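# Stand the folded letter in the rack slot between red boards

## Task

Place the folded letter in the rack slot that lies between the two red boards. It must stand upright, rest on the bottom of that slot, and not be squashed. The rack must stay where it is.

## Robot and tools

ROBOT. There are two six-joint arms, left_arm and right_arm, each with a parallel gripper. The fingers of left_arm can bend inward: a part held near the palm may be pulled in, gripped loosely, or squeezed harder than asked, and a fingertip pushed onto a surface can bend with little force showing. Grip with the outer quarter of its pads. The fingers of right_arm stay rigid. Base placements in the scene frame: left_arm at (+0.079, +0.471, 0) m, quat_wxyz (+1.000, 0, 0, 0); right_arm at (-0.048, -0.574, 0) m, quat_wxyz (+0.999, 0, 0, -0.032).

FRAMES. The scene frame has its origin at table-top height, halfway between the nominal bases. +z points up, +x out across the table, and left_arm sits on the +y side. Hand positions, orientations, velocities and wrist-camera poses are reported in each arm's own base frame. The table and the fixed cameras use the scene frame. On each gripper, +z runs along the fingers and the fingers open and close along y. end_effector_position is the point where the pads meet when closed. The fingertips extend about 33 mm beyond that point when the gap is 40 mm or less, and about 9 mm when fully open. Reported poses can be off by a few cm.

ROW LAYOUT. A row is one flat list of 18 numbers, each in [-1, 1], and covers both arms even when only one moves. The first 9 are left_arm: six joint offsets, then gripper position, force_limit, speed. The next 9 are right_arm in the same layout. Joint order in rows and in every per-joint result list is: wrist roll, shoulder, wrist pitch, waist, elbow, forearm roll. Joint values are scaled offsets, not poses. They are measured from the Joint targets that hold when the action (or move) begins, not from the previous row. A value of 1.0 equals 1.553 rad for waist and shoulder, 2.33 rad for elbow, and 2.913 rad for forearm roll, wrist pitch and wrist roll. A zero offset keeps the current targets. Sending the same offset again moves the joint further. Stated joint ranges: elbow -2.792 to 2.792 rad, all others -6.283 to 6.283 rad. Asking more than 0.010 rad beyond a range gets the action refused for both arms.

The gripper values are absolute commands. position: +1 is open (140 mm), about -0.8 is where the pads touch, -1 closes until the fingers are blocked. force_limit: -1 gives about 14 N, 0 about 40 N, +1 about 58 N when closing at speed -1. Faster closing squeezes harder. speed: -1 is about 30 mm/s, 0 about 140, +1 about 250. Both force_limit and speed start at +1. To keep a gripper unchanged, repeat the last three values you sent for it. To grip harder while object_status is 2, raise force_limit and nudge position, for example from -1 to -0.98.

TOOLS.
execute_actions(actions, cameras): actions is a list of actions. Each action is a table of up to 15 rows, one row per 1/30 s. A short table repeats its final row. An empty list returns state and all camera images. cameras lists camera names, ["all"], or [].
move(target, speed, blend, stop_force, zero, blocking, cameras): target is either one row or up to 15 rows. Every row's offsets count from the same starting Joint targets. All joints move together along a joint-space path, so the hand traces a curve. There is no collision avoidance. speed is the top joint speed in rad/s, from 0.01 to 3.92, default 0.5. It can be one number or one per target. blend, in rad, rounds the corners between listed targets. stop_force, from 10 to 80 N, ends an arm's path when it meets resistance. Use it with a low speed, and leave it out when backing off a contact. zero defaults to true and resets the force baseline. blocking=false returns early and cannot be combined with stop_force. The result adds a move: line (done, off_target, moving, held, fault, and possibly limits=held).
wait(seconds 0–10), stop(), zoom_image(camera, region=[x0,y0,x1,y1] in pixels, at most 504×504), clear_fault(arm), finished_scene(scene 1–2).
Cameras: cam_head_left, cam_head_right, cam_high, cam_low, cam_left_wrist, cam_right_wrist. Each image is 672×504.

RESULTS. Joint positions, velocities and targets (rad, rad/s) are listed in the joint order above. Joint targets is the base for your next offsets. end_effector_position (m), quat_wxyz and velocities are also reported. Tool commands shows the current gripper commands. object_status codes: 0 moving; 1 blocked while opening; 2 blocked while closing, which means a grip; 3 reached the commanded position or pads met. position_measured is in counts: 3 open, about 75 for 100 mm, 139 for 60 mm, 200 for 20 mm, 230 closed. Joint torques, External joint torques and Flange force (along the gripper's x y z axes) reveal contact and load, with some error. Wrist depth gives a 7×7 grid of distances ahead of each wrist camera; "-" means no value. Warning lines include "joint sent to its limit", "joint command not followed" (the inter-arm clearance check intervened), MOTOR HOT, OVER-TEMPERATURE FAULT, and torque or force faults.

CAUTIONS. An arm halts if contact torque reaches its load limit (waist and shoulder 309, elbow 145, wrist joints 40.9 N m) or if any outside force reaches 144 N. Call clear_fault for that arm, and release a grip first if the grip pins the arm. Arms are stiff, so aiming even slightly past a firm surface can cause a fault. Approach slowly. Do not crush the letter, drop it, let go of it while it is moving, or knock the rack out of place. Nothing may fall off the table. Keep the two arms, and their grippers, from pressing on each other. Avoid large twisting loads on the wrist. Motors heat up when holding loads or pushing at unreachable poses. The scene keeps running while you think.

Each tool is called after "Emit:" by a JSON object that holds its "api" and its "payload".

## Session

Emit:
{"api": "execute_actions", "payload": {"actions": []}}

Emit:
{"api": "zoom_image", "payload": {"camera": "cam_low", "region": [440, 60, 672, 234]}}

Emit:
{"api": "zoom_image", "payload": {"camera": "cam_low", "region": [0, 70, 140, 175]}}

Scene clock: 0.00 s.
left_arm: end_effector_position=(+0.5219, -0.2824, +0.3895) position_measured=3 object_status=3 end_effector_quat_wxyz=(-0.016, +0.792, +0.465, +0.395) | right_arm: end_effector_position=(+0.7488, +0.1726, +0.3298) position_measured=3 object_status=3 end_effector_quat_wxyz=(-0.509, -0.386, +0.753, -0.157)
Joint names: [wrist roll, shoulder, wrist pitch, waist, elbow, forearm roll]
Joint positions: left_arm=[-0.682 -0.027 1.367 -0.98 1.877 0.836] | right_arm=[3.851 0.888 2.433 0.344 0.808 -0.613]
Joint velocities: within noise
Joint torques (N m): no reading
External joint torques (N m): no reading
Flange force (N): no reading
Wrist depth (mm): cam_left_wrist=[525 - - - - 2451 2797 / 531 - 624 674 - - 2557 / 494 540 581 - 681 - 1933 / - 139 547 587 644 - 126 / - 473 516 557 607 639 114 / 430 453 484 525 572 621 - / 413 432 462 502 538 602 627] | cam_right_wrist=[1720 1906 2158 2629 - 2243 650 / 755 - 854 - 995 708 654 / 608 - 708 704 689 775 773 / 547 139 539 604 650 154 121 / - 139 497 522 518 551 116 / - 420 437 461 488 477 494 / - 388 396 402 413 428 443]
Joint targets: left_arm=[-0.682 -0.027 1.367 -0.980 1.877 0.836] | right_arm=[3.851 0.888 2.433 0.344 0.808 -0.613]
Tool commands: left_gripper/position=+1.0 left_gripper/force_limit=+1.0 left_gripper/speed=+1.0 right_gripper/position=+1.0 right_gripper/force_limit=+1.0 right_gripper/speed=+1.0

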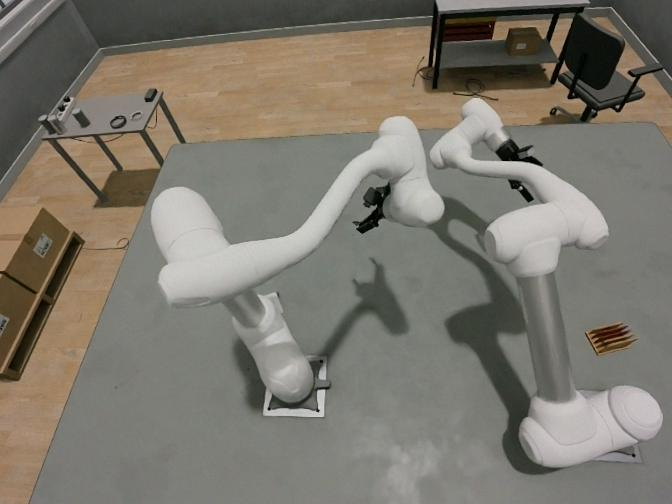

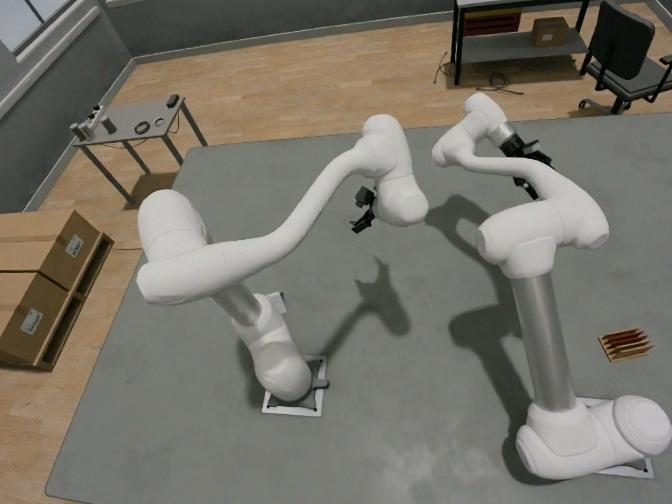

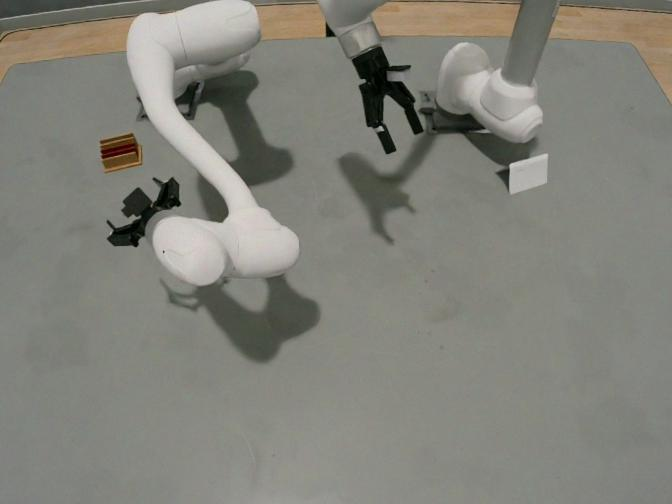

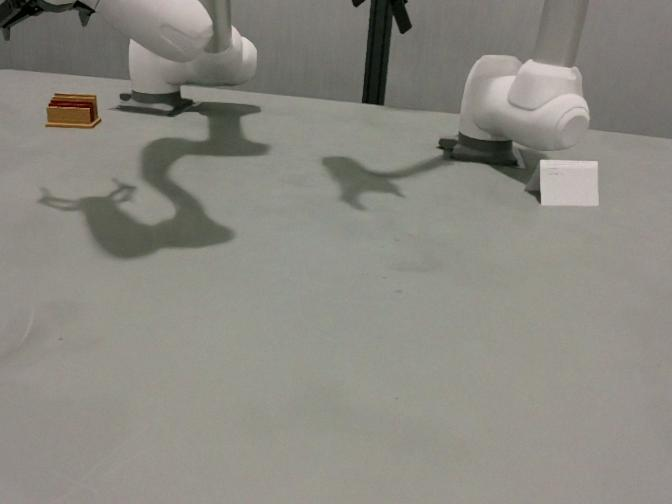

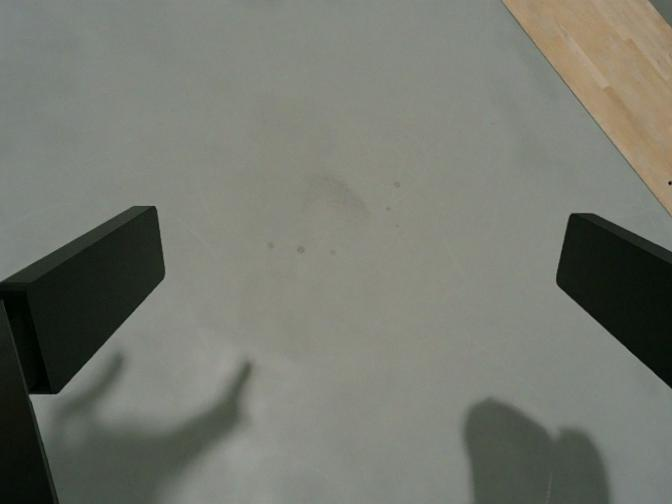

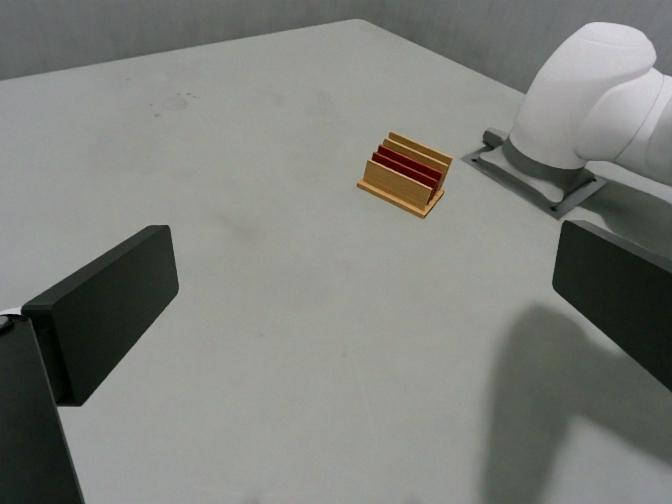

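Scaled by 2.172.

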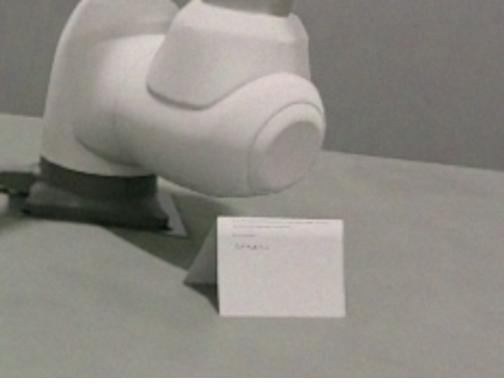

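Scaled by 3.600.

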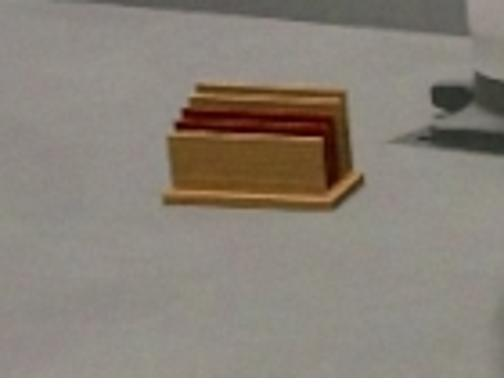

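Emit:
{"api": "zoom_image", "payload": {"camera": "cam_high", "region": [480, 120, 580, 220]}}

Emit:
{"api": "zoom_image", "payload": {"camera": "cam_high", "region": [70, 110, 170, 210]}}

Emit:
{"api": "zoom_image", "payload": {"camera": "cam_head_left", "region": [230, 260, 320, 350]}}

Scaled by 5.040.

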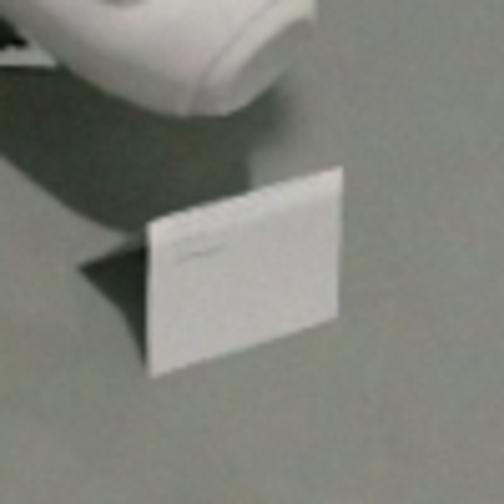

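Scaled by 5.040.

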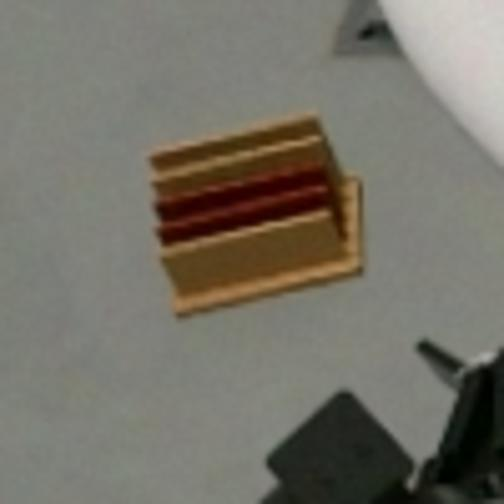

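Scaled by 5.600.

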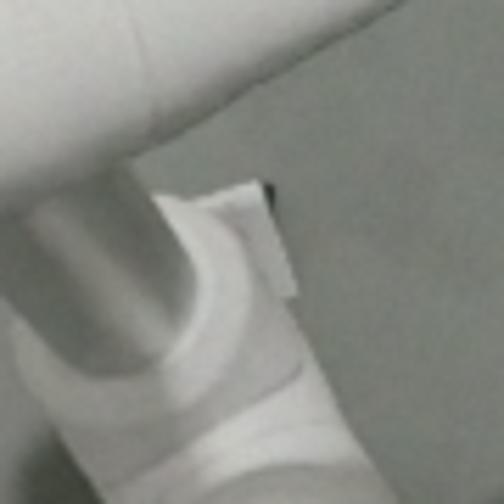

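Emit:
{"api": "move", "payload": {"target": [[0, 0, 0, 0.6, 0, 0, 1, 1, 1, -0.0518, -0.1082, -0.1658, 0.1005, 0.0094, 0.1589, 1, 1, 1], [0, 0, 0, 1.0, 0, 0, 1, 1, 1, -0.1505, 0.0396, -0.5194, 0.4368, 0.0177, 0.5055, 1, 1, 1]], "speed": 0.9, "blend": [0.2, 0], "cameras": ["cam_right_wrist", "cam_low", "cam_high"]}}

Emit:
{"api": "zoom_image", "payload": {"camera": "cam_right_wrist", "region": [230, 0, 500, 260]}}

Scene clock: 141.80 s.
left_arm: end_effector_position=(+0.2915, +0.5169, +0.3895) position_measured=3 object_status=3 end_effector_quat_wxyz=(-0.289, +0.239, +0.887, +0.270) | right_arm: end_effector_position=(+0.4281, +1.1515, +0.1731) position_measured=3 object_status=3 end_effector_quat_wxyz=(-0.241, +0.745, -0.517, -0.347)
Joint names: [wrist roll, shoulder, wrist pitch, waist, elbow, forearm roll]
Joint positions: left_arm=[-0.682 -0.027 1.367 0.573 1.877 0.836] | right_arm=[3.413 0.95 0.92 1.022 0.849 0.859]
Joint torques (N m): left_arm=[0.07 -39.16 0.74 -0.62 -42.84 4.5] | right_arm=[-0.07 -123.99 -0.76 -1.38 -40.24 4.42]
External joint torques (N m): left_arm=[-0.05 -0.25 -0.33 0.99 0.8 0.28] | right_arm=[0.07 -4.11 0.22 2.24 -2.91 -0.1]
Flange force (N): left_arm=[1.1 -1.3 2.7] | right_arm=[-6.4 -1.5 -0.2]
Wrist depth (mm): cam_left_wrist=[569 607 708 1965 2162 2451 2331 / 531 572 - 701 1933 2123 1617 / 496 532 576 634 1774 1843 1651 / 109 130 553 599 653 1748 132 / - 469 516 557 597 681 114 / 429 454 487 526 569 618 1663 / - 422 463 497 537 580 622] | cam_right_wrist=[259 258 258 257 260 260 260 / 318 308 321 297 293 321 321 / 394 416 399 375 400 418 422 / 558 138 607 562 501 512 128 / - 129 2199 2486 995 - 116 / - - 2599 - - - - / - - - - - 2933 -]
Joint targets: left_arm=[-0.682 -0.027 1.367 0.574 1.877 0.836] | right_arm=[3.413 0.950 0.920 1.023 0.849 0.859]
move: done
Images, in order (width x height): cam_high 672x504, cam_low 672x504, cam_right_wrist 672x504.

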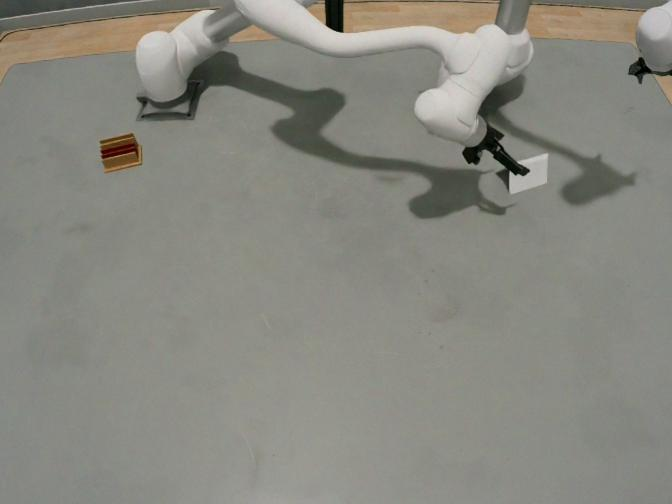

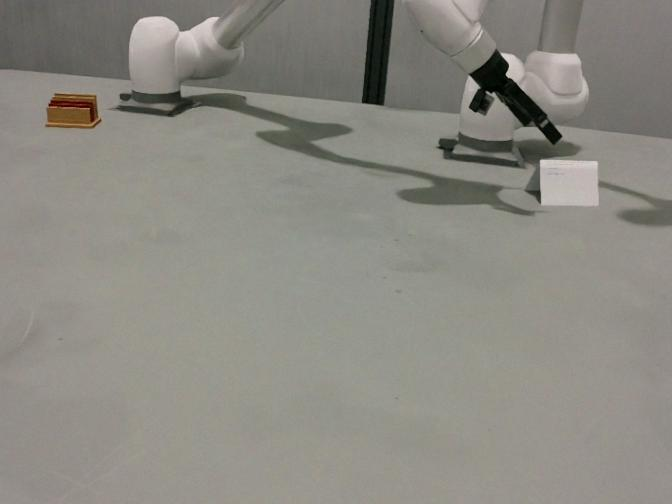

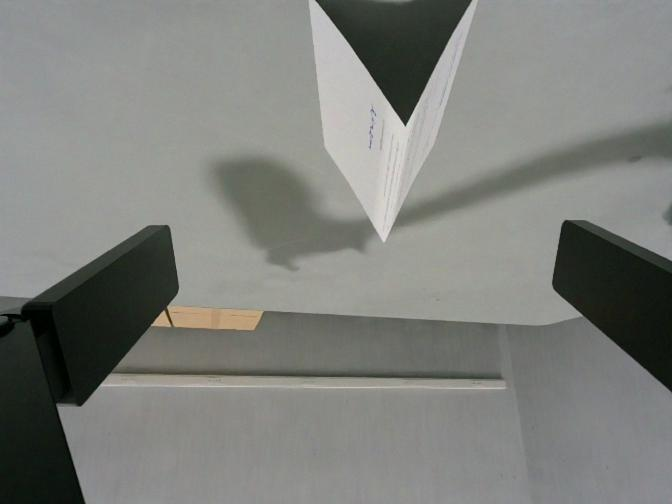

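Scaled by 1.867.

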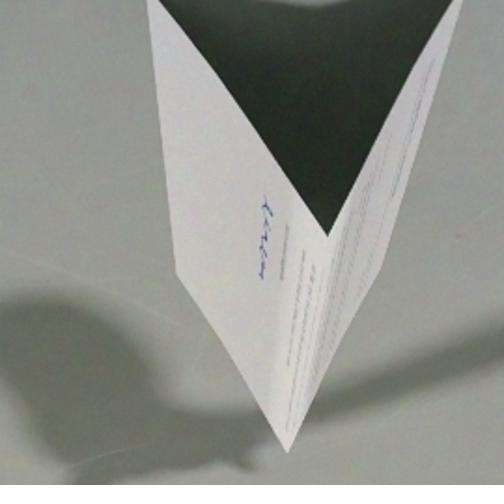

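Emit:
{"api": "move", "payload": {"target": [[0, 0, 0, 0, 0, 0, 1, 1, 1, 0.0077, 0.0737, -0.0203, 0.0416, -0.0383, 0, 1, 1, 1], [0, 0, 0, 0, 0, 0, 1, 1, 1, 0.0077, 0.0737, -0.0203, 0.0416, -0.0383, 0, -0.2, 0.5, 0]], "speed": 0.08, "cameras": ["cam_right_wrist", "cam_low"]}}

Emit:
{"api": "zoom_image", "payload": {"camera": "cam_right_wrist", "region": [230, 0, 500, 260]}}

Emit:
{"api": "zoom_image", "payload": {"camera": "cam_low", "region": [500, 110, 630, 220]}}

Scene clock: 185.57 s.
left_arm: end_effector_position=(+0.2914, +0.5170, +0.3895) position_measured=3 object_status=3 end_effector_quat_wxyz=(-0.289, +0.239, +0.887, +0.270) | right_arm: end_effector_position=(+0.3824, +1.2131, +0.0995) position_measured=154 object_status=0 end_effector_quat_wxyz=(-0.240, +0.746, -0.514, -0.348)
Joint names: [wrist roll, shoulder, wrist pitch, waist, elbow, forearm roll]
Joint positions: left_arm=[-0.682 -0.027 1.367 0.574 1.877 0.836] | right_arm=[3.435 1.064 0.861 1.087 0.76 0.859]
Joint torques (N m): left_arm=[-0.02 -39.16 0.76 -0.55 -42.75 4.45] | right_arm=[-0.07 -129.73 -0.66 -2.04 -40.3 4.52]
External joint torques (N m): left_arm=[0.03 -0.05 -0.36 0.49 0.54 0.36] | right_arm=[0.08 -4.68 0.04 1.53 -2.85 -0.24]
Flange force (N): left_arm=[0.6 -0.8 1.9] | right_arm=[-5.8 -1.1 -0.8]
Wrist depth (mm): cam_left_wrist=[567 - - 1918 2086 2451 2831 / 531 - - 687 1949 2202 1607 / 497 528 - 691 1801 1858 1564 / - 139 547 594 - 1723 125 / - 469 518 579 561 1711 114 / 429 453 485 524 556 639 1663 / 414 432 459 495 534 - -] | cam_right_wrist=[171 171 165 172 167 173 173 / 213 212 212 172 198 214 215 / 277 280 277 161 248 282 282 / 400 403 131 175 143 351 407 / - 93 82 641 119 80 91 / - 77 65 2358 - 64 70 / - - - 2570 - - -]
Joint targets: left_arm=[-0.682 -0.027 1.367 0.574 1.877 0.836] | right_arm=[3.435 1.064 0.861 1.087 0.760 0.859]
move: done
Images, in order (width x height): cam_low 672x504, cam_right_wrist 672x504.

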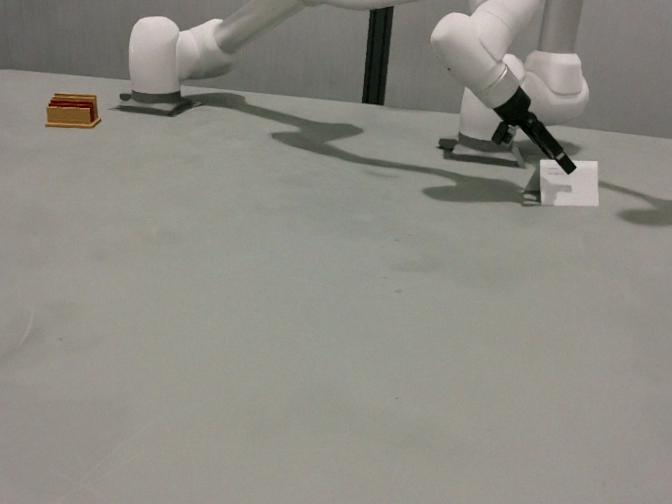

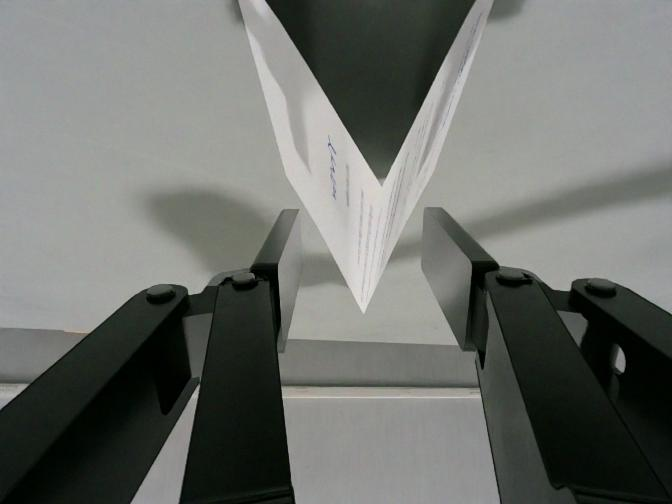

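Scaled by 1.867.

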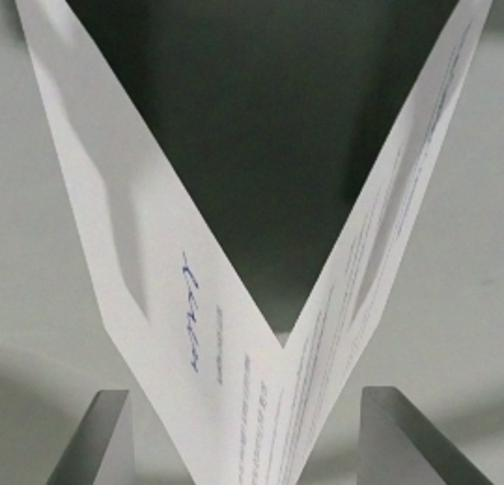

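Scaled by 3.877.

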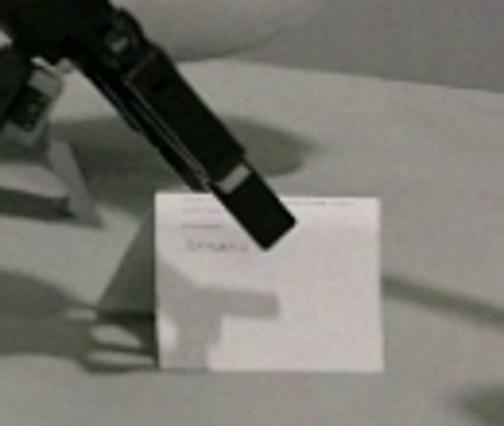

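Emit:
{"api": "move", "payload": {"target": [[0, 0, 0, 0, 0, 0, 1, 1, 1, 0, 0, 0, 0, 0, 0, -1, 0.5, -1], [0, 0, 0, 0, 0, 0, 1, 1, 1, 0.0312, -0.0223, 0.0220, 0.0004, -0.0260, -0.0193, -1, 0.5, -1]], "speed": 0.06, "cameras": ["cam_right_wrist", "cam_low"]}}

Emit:
{"api": "zoom_image", "payload": {"camera": "cam_right_wrist", "region": [270, 0, 470, 230]}}

Emit:
{"api": "zoom_image", "payload": {"camera": "cam_low", "region": [490, 70, 620, 200]}}

Scene clock: 222.13 s.
left_arm: end_effector_position=(+0.2914, +0.5170, +0.3895) position_measured=3 object_status=3 end_effector_quat_wxyz=(-0.289, +0.239, +0.887, +0.270) | right_arm: end_effector_position=(+0.3817, +1.2135, +0.1701) position_measured=232 object_status=3 end_effector_quat_wxyz=(-0.240, +0.746, -0.514, -0.348)
Joint names: [wrist roll, shoulder, wrist pitch, waist, elbow, forearm roll]
Joint positions: left_arm=[-0.682 -0.027 1.367 0.574 1.877 0.836] | right_arm=[3.526 1.03 0.925 1.088 0.699 0.803]
Joint torques (N m): left_arm=[-0.02 -38.7 0.78 -0.52 -42.94 4.41] | right_arm=[-0.33 -127.95 -0.63 -1.95 -40.67 4.9]
External joint torques (N m): left_arm=[0.03 -0.7 -0.38 0.56 0.75 0.39] | right_arm=[0.33 -5.35 -0.17 1.5 -3.08 -0.34]
Flange force (N): left_arm=[1.2 -2.0 2.0] | right_arm=[-6.5 -0.6 -1.3]
Wrist depth (mm): cam_left_wrist=[561 599 662 1872 2162 2451 2104 / 530 558 637 664 1918 2222 1663 / 507 527 632 632 1788 1887 1564 / - 139 549 603 691 1761 132 / - 475 557 557 607 660 114 / 432 455 488 524 569 - 1674 / 415 434 463 495 533 - 632] | cam_right_wrist=[254 254 254 238 256 256 257 / 313 315 316 208 316 317 319 / 409 413 412 165 414 412 441 / 547 532 604 116 514 553 576 / - - 83 87 81 86 2221 / - - 71 61 - 72 - / - 60 68 - - - 62]
Joint targets: left_arm=[-0.682 -0.027 1.367 0.574 1.877 0.836] | right_arm=[3.526 1.030 0.925 1.088 0.699 0.803]
move: done
Images, in order (width x height): cam_low 672x504, cam_right_wrist 672x504.

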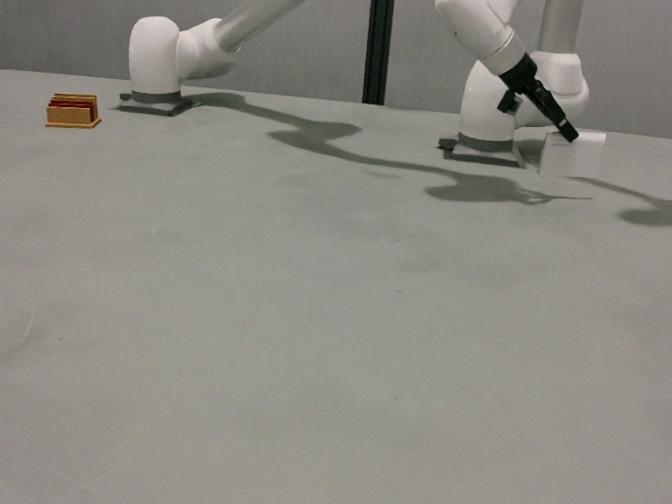

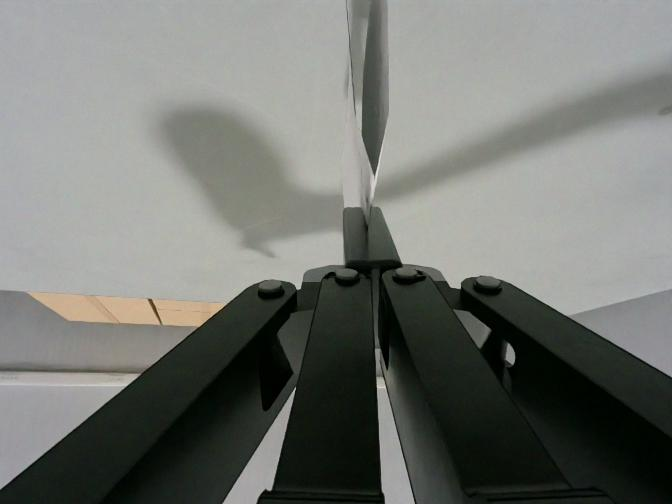

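Scaled by 2.191.

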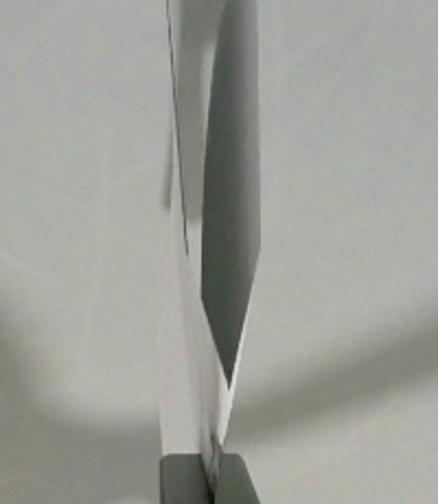

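Scaled by 3.877.

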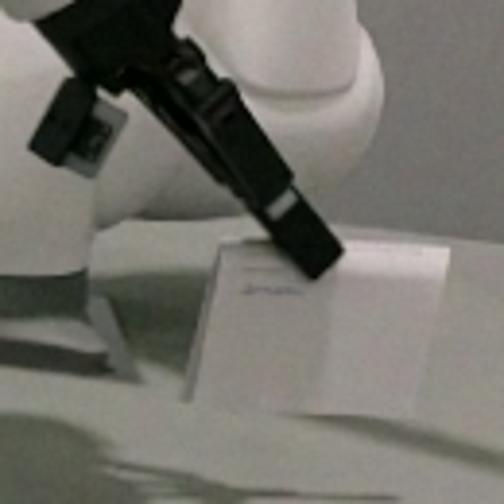

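Emit:
{"api": "zoom_image", "payload": {"camera": "cam_right_wrist", "region": [330, 0, 410, 100]}}

Emit:
{"api": "zoom_image", "payload": {"camera": "cam_right_wrist", "region": [330, 90, 410, 215]}}

Scaled by 5.040.

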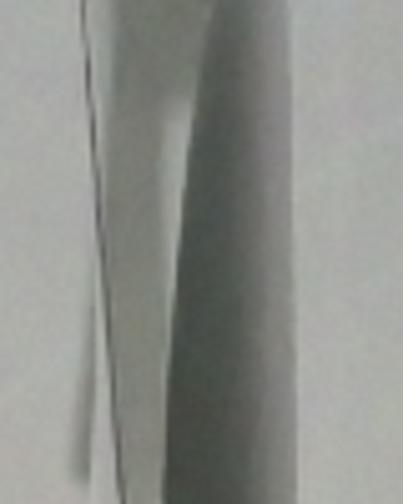

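Scaled by 4.032.

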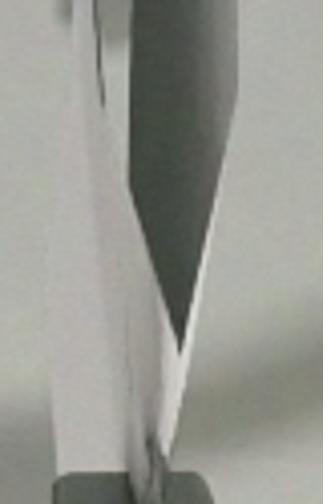

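Emit:
{"api": "move", "payload": {"target": [[0, 0, 0, 0, 0, 0, 1, 1, 1, -0.2713, -0.3231, 0.2171, -0.6426, 0.2833, 0.0106, -1, 0.5, -1], [0, 0, 0, 0, 0, 0, 1, 1, 1, -0.4165, -0.4283, 0.2503, -0.9414, 0.4238, -0.0802, -1, 0.5, -1]], "speed": 0.6, "blend": [0.2, 0]}}

Emit:
{"api": "move", "payload": {"target": [0, 0, 0, 0, 0, 0, 1, 1, 1, -0.1452, -0.1052, 0.0332, -0.2987, 0.1405, -0.0908, -1, 0.5, -1], "speed": 0.4, "cameras": ["cam_right_wrist", "cam_low"]}}

Emit:
{"api": "zoom_image", "payload": {"camera": "cam_right_wrist", "region": [290, 0, 450, 180]}}

Emit:
{"api": "zoom_image", "payload": {"camera": "cam_low", "region": [20, 30, 130, 140]}}

Scene clock: 278.43 s.
left_arm: end_effector_position=(+0.2914, +0.5170, +0.3895) position_measured=3 object_status=3 end_effector_quat_wxyz=(-0.289, +0.239, +0.887, +0.270) | right_arm: end_effector_position=(+0.6021, -0.0076, +0.2389) position_measured=232 object_status=3 end_effector_quat_wxyz=(-0.222, +0.753, -0.535, -0.313)
Joint names: [wrist roll, shoulder, wrist pitch, waist, elbow, forearm roll]
Joint positions: left_arm=[-0.682 -0.027 1.367 0.574 1.877 0.836] | right_arm=[2.313 0.364 1.654 -0.374 1.687 0.569]
Joint torques (N m): left_arm=[-0.01 -38.92 0.78 -0.57 -42.96 4.5] | right_arm=[0.12 -71.59 1.35 -5.24 -35.25 5.03]
External joint torques (N m): left_arm=[0.03 -0.39 -0.38 0.87 0.93 0.28] | right_arm=[-0.12 -3.31 0.08 5.36 -2.32 -0.44]
Flange force (N): left_arm=[1.2 -1.8 2.7] | right_arm=[-7.0 -4.6 0.5]
Wrist depth (mm): cam_left_wrist=[556 579 - 1829 2402 2426 2286 / 527 - 616 712 1902 2142 1617 / - 531 596 619 1829 1858 1554 / 109 139 557 587 660 1774 132 / - 476 516 557 608 - 114 / 428 451 487 525 - - 1686 / 415 431 463 494 - 583 631] | cam_right_wrist=[324 326 327 305 329 327 330 / 419 394 394 363 399 394 - / 492 490 498 477 501 506 538 / - 675 622 117 591 654 644 / - 860 82 87 81 85 481 / - - 71 61 - 72 66 / - 60 68 - - - 62]
Joint targets: left_arm=[-0.682 -0.027 1.367 0.574 1.877 0.836] | right_arm=[2.313 0.364 1.654 -0.375 1.687 0.569]
move: done

Scene clock: 280.13 s.
left_arm: end_effector_position=(+0.2914, +0.5170, +0.3895) position_measured=3 object_status=3 end_effector_quat_wxyz=(-0.289, +0.239, +0.887, +0.270) | right_arm: end_effector_position=(+0.3231, -0.1609, +0.2106) position_measured=232 object_status=3 end_effector_quat_wxyz=(-0.244, +0.739, -0.525, -0.345)
Joint names: [wrist roll, shoulder, wrist pitch, waist, elbow, forearm roll]
Joint positions: left_arm=[-0.682 -0.027 1.367 0.574 1.877 0.836] | right_arm=[1.89 0.201 1.751 -0.839 2.014 0.305]
Joint torques (N m): left_arm=[0.03 -38.52 0.8 -0.53 -42.79 4.46] | right_arm=[-0.16 -50.8 1.92 -1.15 -30.28 4.18]
External joint torques (N m): left_arm=[-0.02 -0.57 -0.4 0.64 0.79 0.32] | right_arm=[0.16 -2.44 0.08 1.4 -2.43 -0.2]
Flange force (N): left_arm=[1.1 -1.9 2.2] | right_arm=[-3.8 -2.6 -3.2]
Wrist depth (mm): cam_left_wrist=[554 597 - 1965 2142 2354 2162 / 534 565 - 695 1933 2123 1575 / 497 536 573 657 1774 1829 1554 / 109 139 547 583 653 1748 132 / - 475 511 559 610 657 114 / 425 456 485 524 591 624 1651 / - 443 459 496 532 - 618] | cam_right_wrist=[305 302 304 249 281 305 303 / 374 356 378 206 379 378 360 / - - 488 462 480 412 361 / 704 683 654 116 395 369 338 / - - 83 87 81 86 320 / - - 71 61 - 72 66 / - 60 68 - - - 62]
Joint targets: left_arm=[-0.682 -0.027 1.367 0.574 1.877 0.836] | right_arm=[1.890 0.201 1.751 -0.839 2.014 0.305]
move: done
Images, in order (width x height): cam_low 672x504, cam_right_wrist 672x504.

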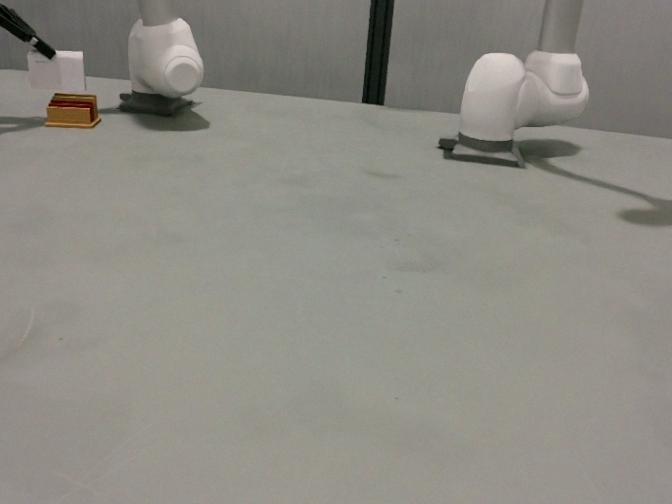

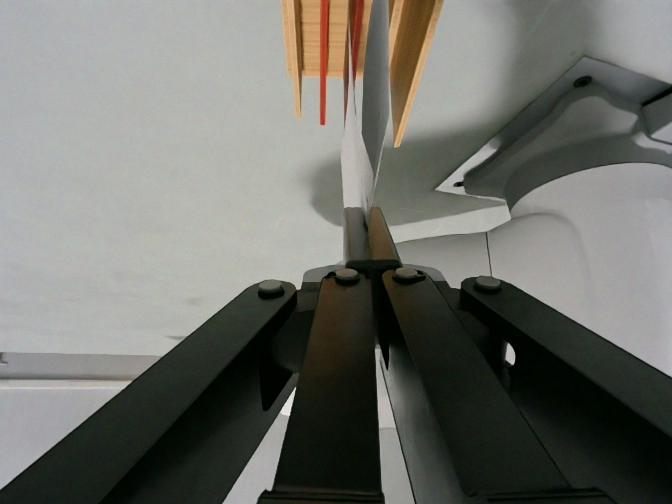

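Scaled by 2.800.

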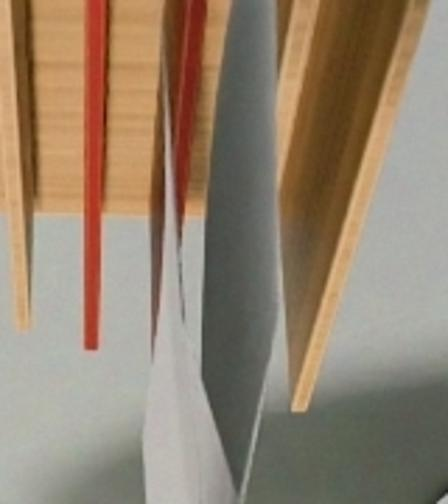

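Scaled by 4.582.

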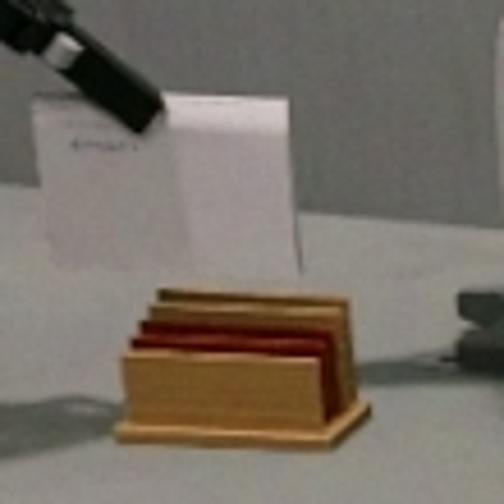

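Emit:
{"api": "move", "payload": {"target": [0, 0, 0, 0, 0, 0, 1, 1, 1, 0.0135, -0.0270, -0.0253, 0.0158, 0.0424, 0.0187, -1, 0.5, -1], "speed": 0.1, "cameras": ["cam_right_wrist", "cam_low"]}}

Emit:
{"api": "zoom_image", "payload": {"camera": "cam_right_wrist", "region": [290, 0, 450, 180]}}

Emit:
{"api": "zoom_image", "payload": {"camera": "cam_low", "region": [20, 30, 130, 140]}}

Scene clock: 312.93 s.
left_arm: end_effector_position=(+0.2914, +0.5170, +0.3895) position_measured=3 object_status=3 end_effector_quat_wxyz=(-0.289, +0.239, +0.887, +0.270) | right_arm: end_effector_position=(+0.3146, -0.1137, +0.1904) position_measured=232 object_status=3 end_effector_quat_wxyz=(-0.254, +0.725, -0.544, -0.338)
Joint names: [wrist roll, shoulder, wrist pitch, waist, elbow, forearm roll]
Joint positions: left_arm=[-0.682 -0.027 1.367 0.574 1.877 0.836] | right_arm=[1.929 0.159 1.677 -0.814 2.113 0.359]
Joint torques (N m): left_arm=[0.04 -38.78 0.74 -0.3 -42.93 4.44] | right_arm=[0.12 -46.27 1.85 -2.39 -28.66 3.87]
External joint torques (N m): left_arm=[-0.03 -0.37 -0.34 0.34 0.86 0.36] | right_arm=[-0.12 -1.8 0.12 2.37 -2.97 0]
Flange force (N): left_arm=[0.5 -2.0 1.8] | right_arm=[-3.5 -5.2 -3.4]
Wrist depth (mm): cam_left_wrist=[553 611 689 1872 2142 2426 2451 / 532 570 626 685 1933 2142 1607 / 504 547 591 639 1788 1872 1544 / - 130 - 600 659 1748 132 / - 472 516 556 629 650 114 / 431 452 487 525 557 - 1663 / 413 429 460 482 533 583 631] | cam_right_wrist=[278 279 281 200 225 280 284 / 341 343 347 256 335 346 321 / 451 453 450 428 463 420 318 / - - 557 116 362 338 299 / 1132 - 83 87 81 85 287 / - - 71 61 - 72 66 / - 60 68 - - - 62]
Joint targets: left_arm=[-0.682 -0.027 1.367 0.574 1.877 0.836] | right_arm=[1.930 0.159 1.677 -0.814 2.113 0.359]
move: done
Images, in order (width x height): cam_low 672x504, cam_right_wrist 672x504.

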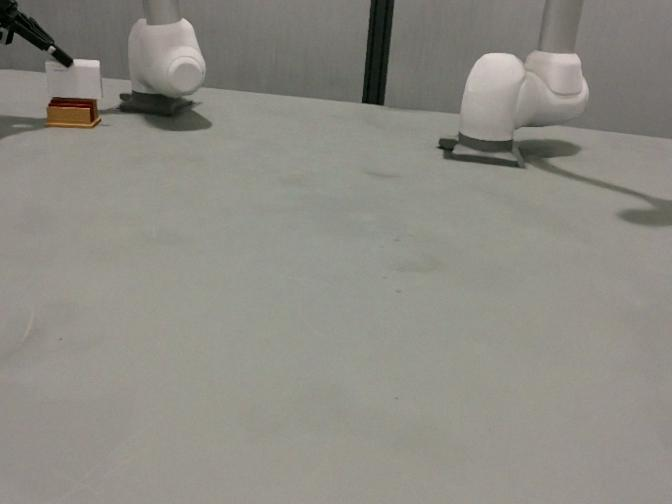

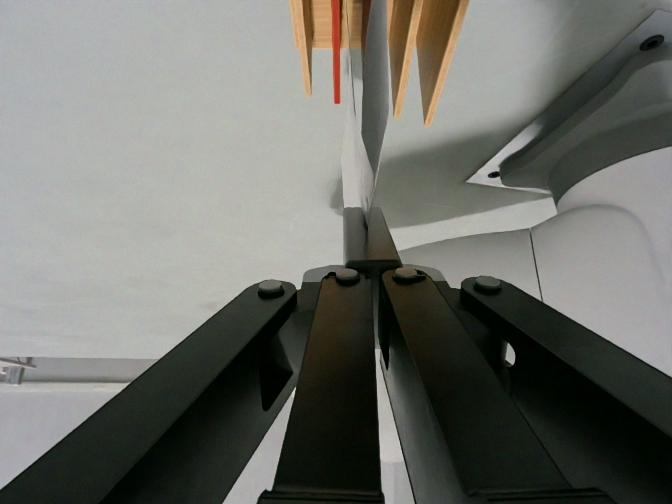

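Scaled by 2.800.

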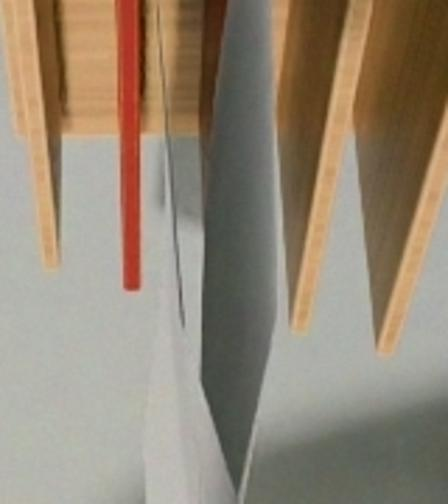

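Scaled by 4.582.

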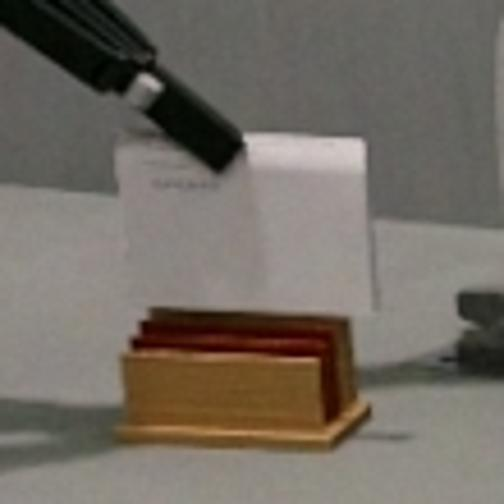

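Emit:
{"api": "move", "payload": {"target": [0, 0, 0, 0, 0, 0, 1, 1, 1, -0.0087, 0.0288, -0.0232, 0.0003, 0.0117, -0.0003, -1, 0.5, -1], "speed": 0.06, "cameras": ["cam_right_wrist", "cam_low"]}}

Emit:
{"api": "zoom_image", "payload": {"camera": "cam_right_wrist", "region": [290, 0, 450, 180]}}

Emit:
{"api": "zoom_image", "payload": {"camera": "cam_low", "region": [20, 30, 130, 140]}}

Scene clock: 348.33 s.
left_arm: end_effector_position=(+0.2914, +0.5170, +0.3895) position_measured=3 object_status=3 end_effector_quat_wxyz=(-0.289, +0.239, +0.887, +0.270) | right_arm: end_effector_position=(+0.3151, -0.1136, +0.1557) position_measured=232 object_status=3 end_effector_quat_wxyz=(-0.254, +0.725, -0.544, -0.338)
Joint names: [wrist roll, shoulder, wrist pitch, waist, elbow, forearm roll]
Joint positions: left_arm=[-0.682 -0.027 1.367 0.574 1.877 0.836] | right_arm=[1.904 0.203 1.61 -0.814 2.14 0.358]
Joint torques (N m): left_arm=[0 -38.9 0.77 -0.24 -42.84 4.48] | right_arm=[-0.18 -46.92 1.97 -1.86 -27.45 3.87]
External joint torques (N m): left_arm=[0.01 -0.56 -0.36 0.22 0.68 0.32] | right_arm=[0.18 -4.08 0.04 1.99 -2.05 -0.26]
Flange force (N): left_arm=[0.7 -1.9 1.5] | right_arm=[-7.6 -2.3 -2.1]
Wrist depth (mm): cam_left_wrist=[- 611 672 1887 2104 2354 2378 / - 573 627 687 1933 2202 1607 / 502 536 570 644 1801 1858 1524 / 109 139 536 596 650 1761 132 / - 473 520 550 618 659 114 / 430 456 494 524 572 619 1640 / 414 433 464 495 533 590 -] | cam_right_wrist=[239 239 240 205 177 242 241 / 294 297 296 195 213 283 285 / 386 388 385 339 390 391 318 / 557 550 516 116 483 376 304 / 876 - 83 87 81 85 285 / - - 71 61 - 72 66 / - 60 68 - - - 62]
Joint targets: left_arm=[-0.682 -0.027 1.367 0.574 1.877 0.836] | right_arm=[1.904 0.204 1.610 -0.814 2.140 0.358]
move: done
Images, in order (width x height): cam_low 672x504, cam_right_wrist 672x504.

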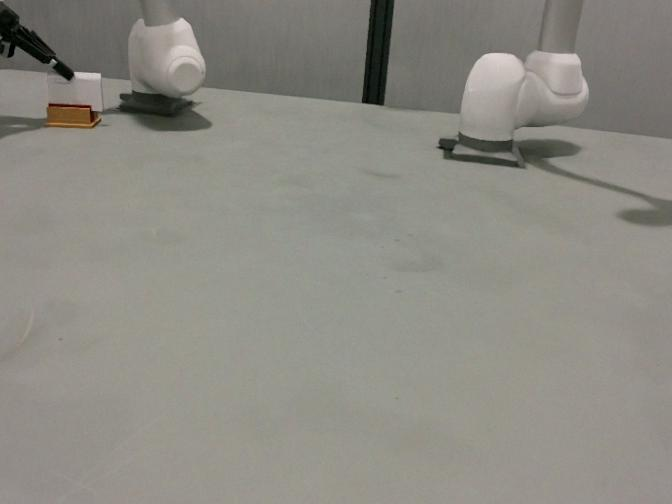

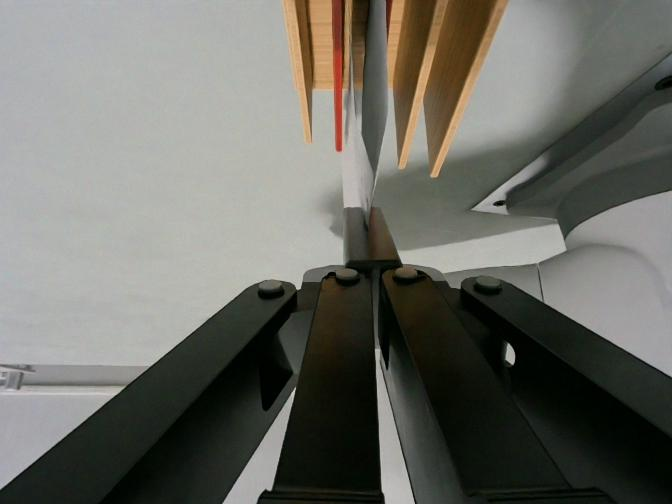

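Scaled by 2.800.

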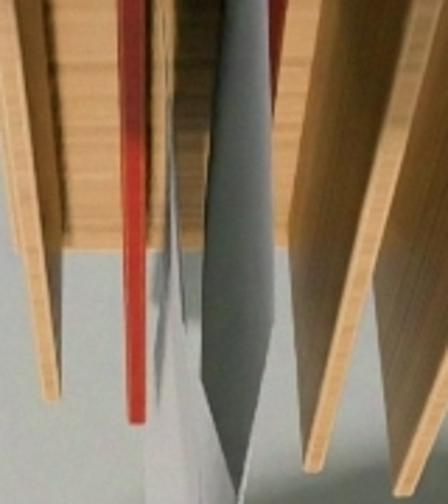

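Scaled by 4.582.

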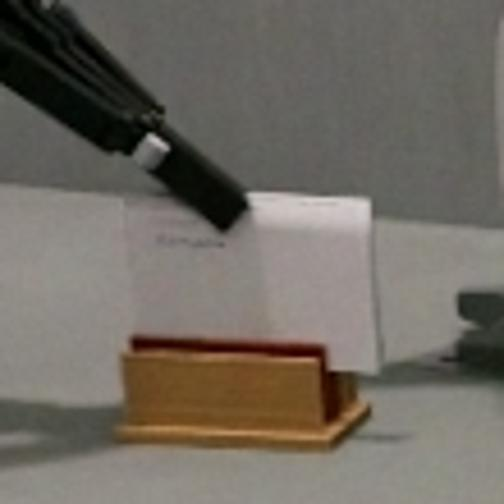

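Emit:
{"api": "move", "payload": {"target": [0, 0, 0, 0, 0, 0, 1, 1, 1, -0.0078, 0.0288, -0.0216, 0.0003, 0.0095, 0, -1, 0.5, -1], "speed": 0.04, "stop_force": 10, "cameras": ["cam_right_wrist", "cam_low"]}}

Emit:
{"api": "zoom_image", "payload": {"camera": "cam_right_wrist", "region": [290, 0, 450, 220]}}

Emit:
{"api": "zoom_image", "payload": {"camera": "cam_low", "region": [30, 60, 120, 140]}}

Scene clock: 365.97 s.
left_arm: end_effector_position=(+0.2914, +0.5170, +0.3895) position_measured=3 object_status=3 end_effector_quat_wxyz=(-0.289, +0.239, +0.887, +0.270) | right_arm: end_effector_position=(+0.3153, -0.1135, +0.1235) position_measured=232 object_status=3 end_effector_quat_wxyz=(-0.254, +0.725, -0.544, -0.338)
Joint names: [wrist roll, shoulder, wrist pitch, waist, elbow, forearm roll]
Joint positions: left_arm=[-0.682 -0.027 1.367 0.574 1.877 0.836] | right_arm=[1.881 0.248 1.547 -0.813 2.162 0.358]
Joint torques (N m): left_arm=[0.03 -38.69 0.74 0.04 -42.79 4.49] | right_arm=[-0.09 -50.41 1.9 -2.02 -25.16 3.59]
External joint torques (N m): left_arm=[-0.01 -0.32 -0.35 -0.18 0.72 0.3] | right_arm=[0.09 -2.74 0.11 1.95 -2.43 -0.22]
Flange force (N): left_arm=[-0.1 -1.9 1.0] | right_arm=[-4.9 -3.6 -3.2]
Wrist depth (mm): cam_left_wrist=[563 622 618 1933 2142 2426 2331 / 528 567 624 672 1949 2142 1607 / 498 527 627 636 1801 1788 1617 / 109 139 544 607 657 1723 132 / - 475 516 558 597 - 114 / 429 453 487 521 569 660 1617 / 415 432 463 495 518 579 629] | cam_right_wrist=[201 201 202 155 149 145 202 / 249 249 250 174 177 240 252 / 325 327 328 216 216 326 304 / 470 472 436 128 403 404 311 / - - 83 87 81 85 289 / - - 71 61 - 72 66 / - 60 68 - - - 62]
Joint targets: left_arm=[-0.682 -0.027 1.367 0.574 1.877 0.836] | right_arm=[1.881 0.248 1.547 -0.813 2.162 0.358]
move: done
Images, in order (width x height): cam_low 672x504, cam_right_wrist 672x504.

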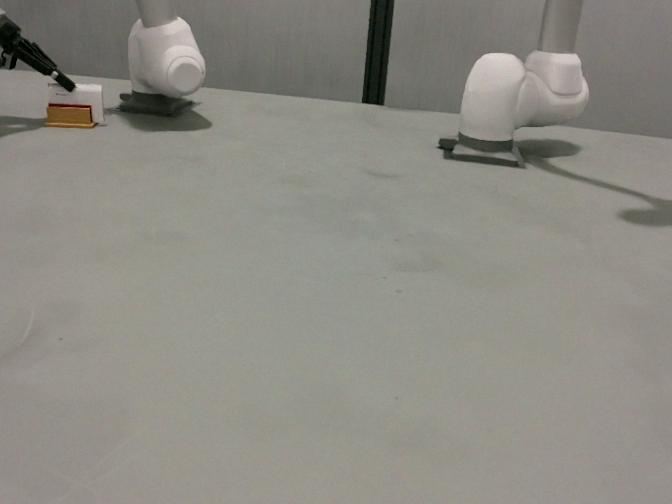

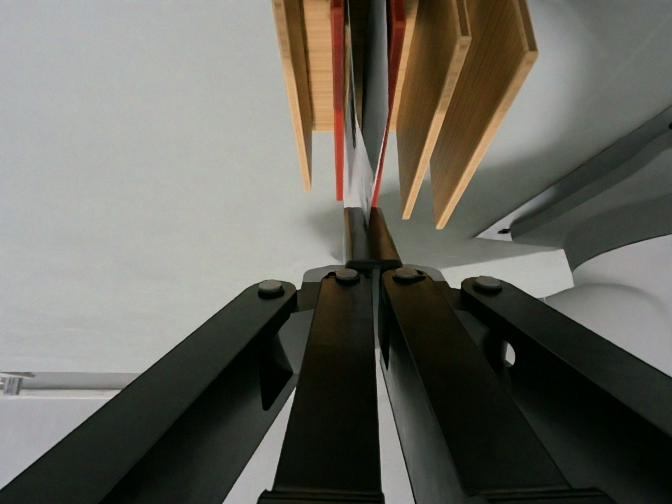

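Scaled by 2.291.

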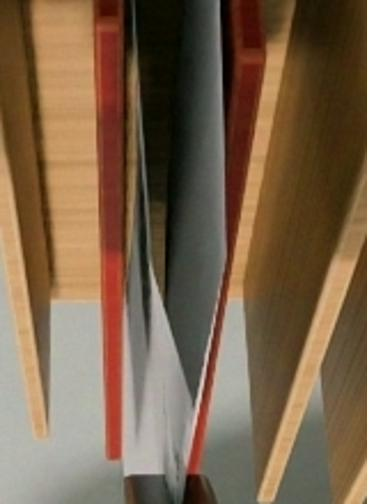

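Scaled by 5.600.

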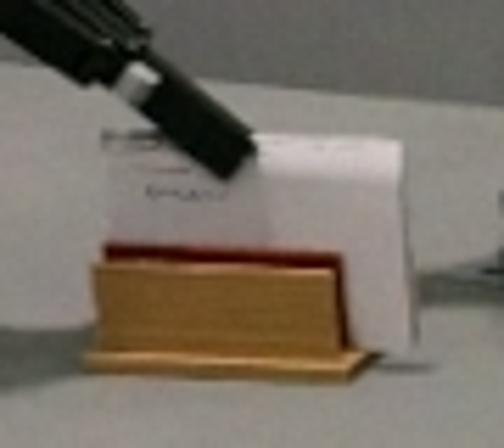

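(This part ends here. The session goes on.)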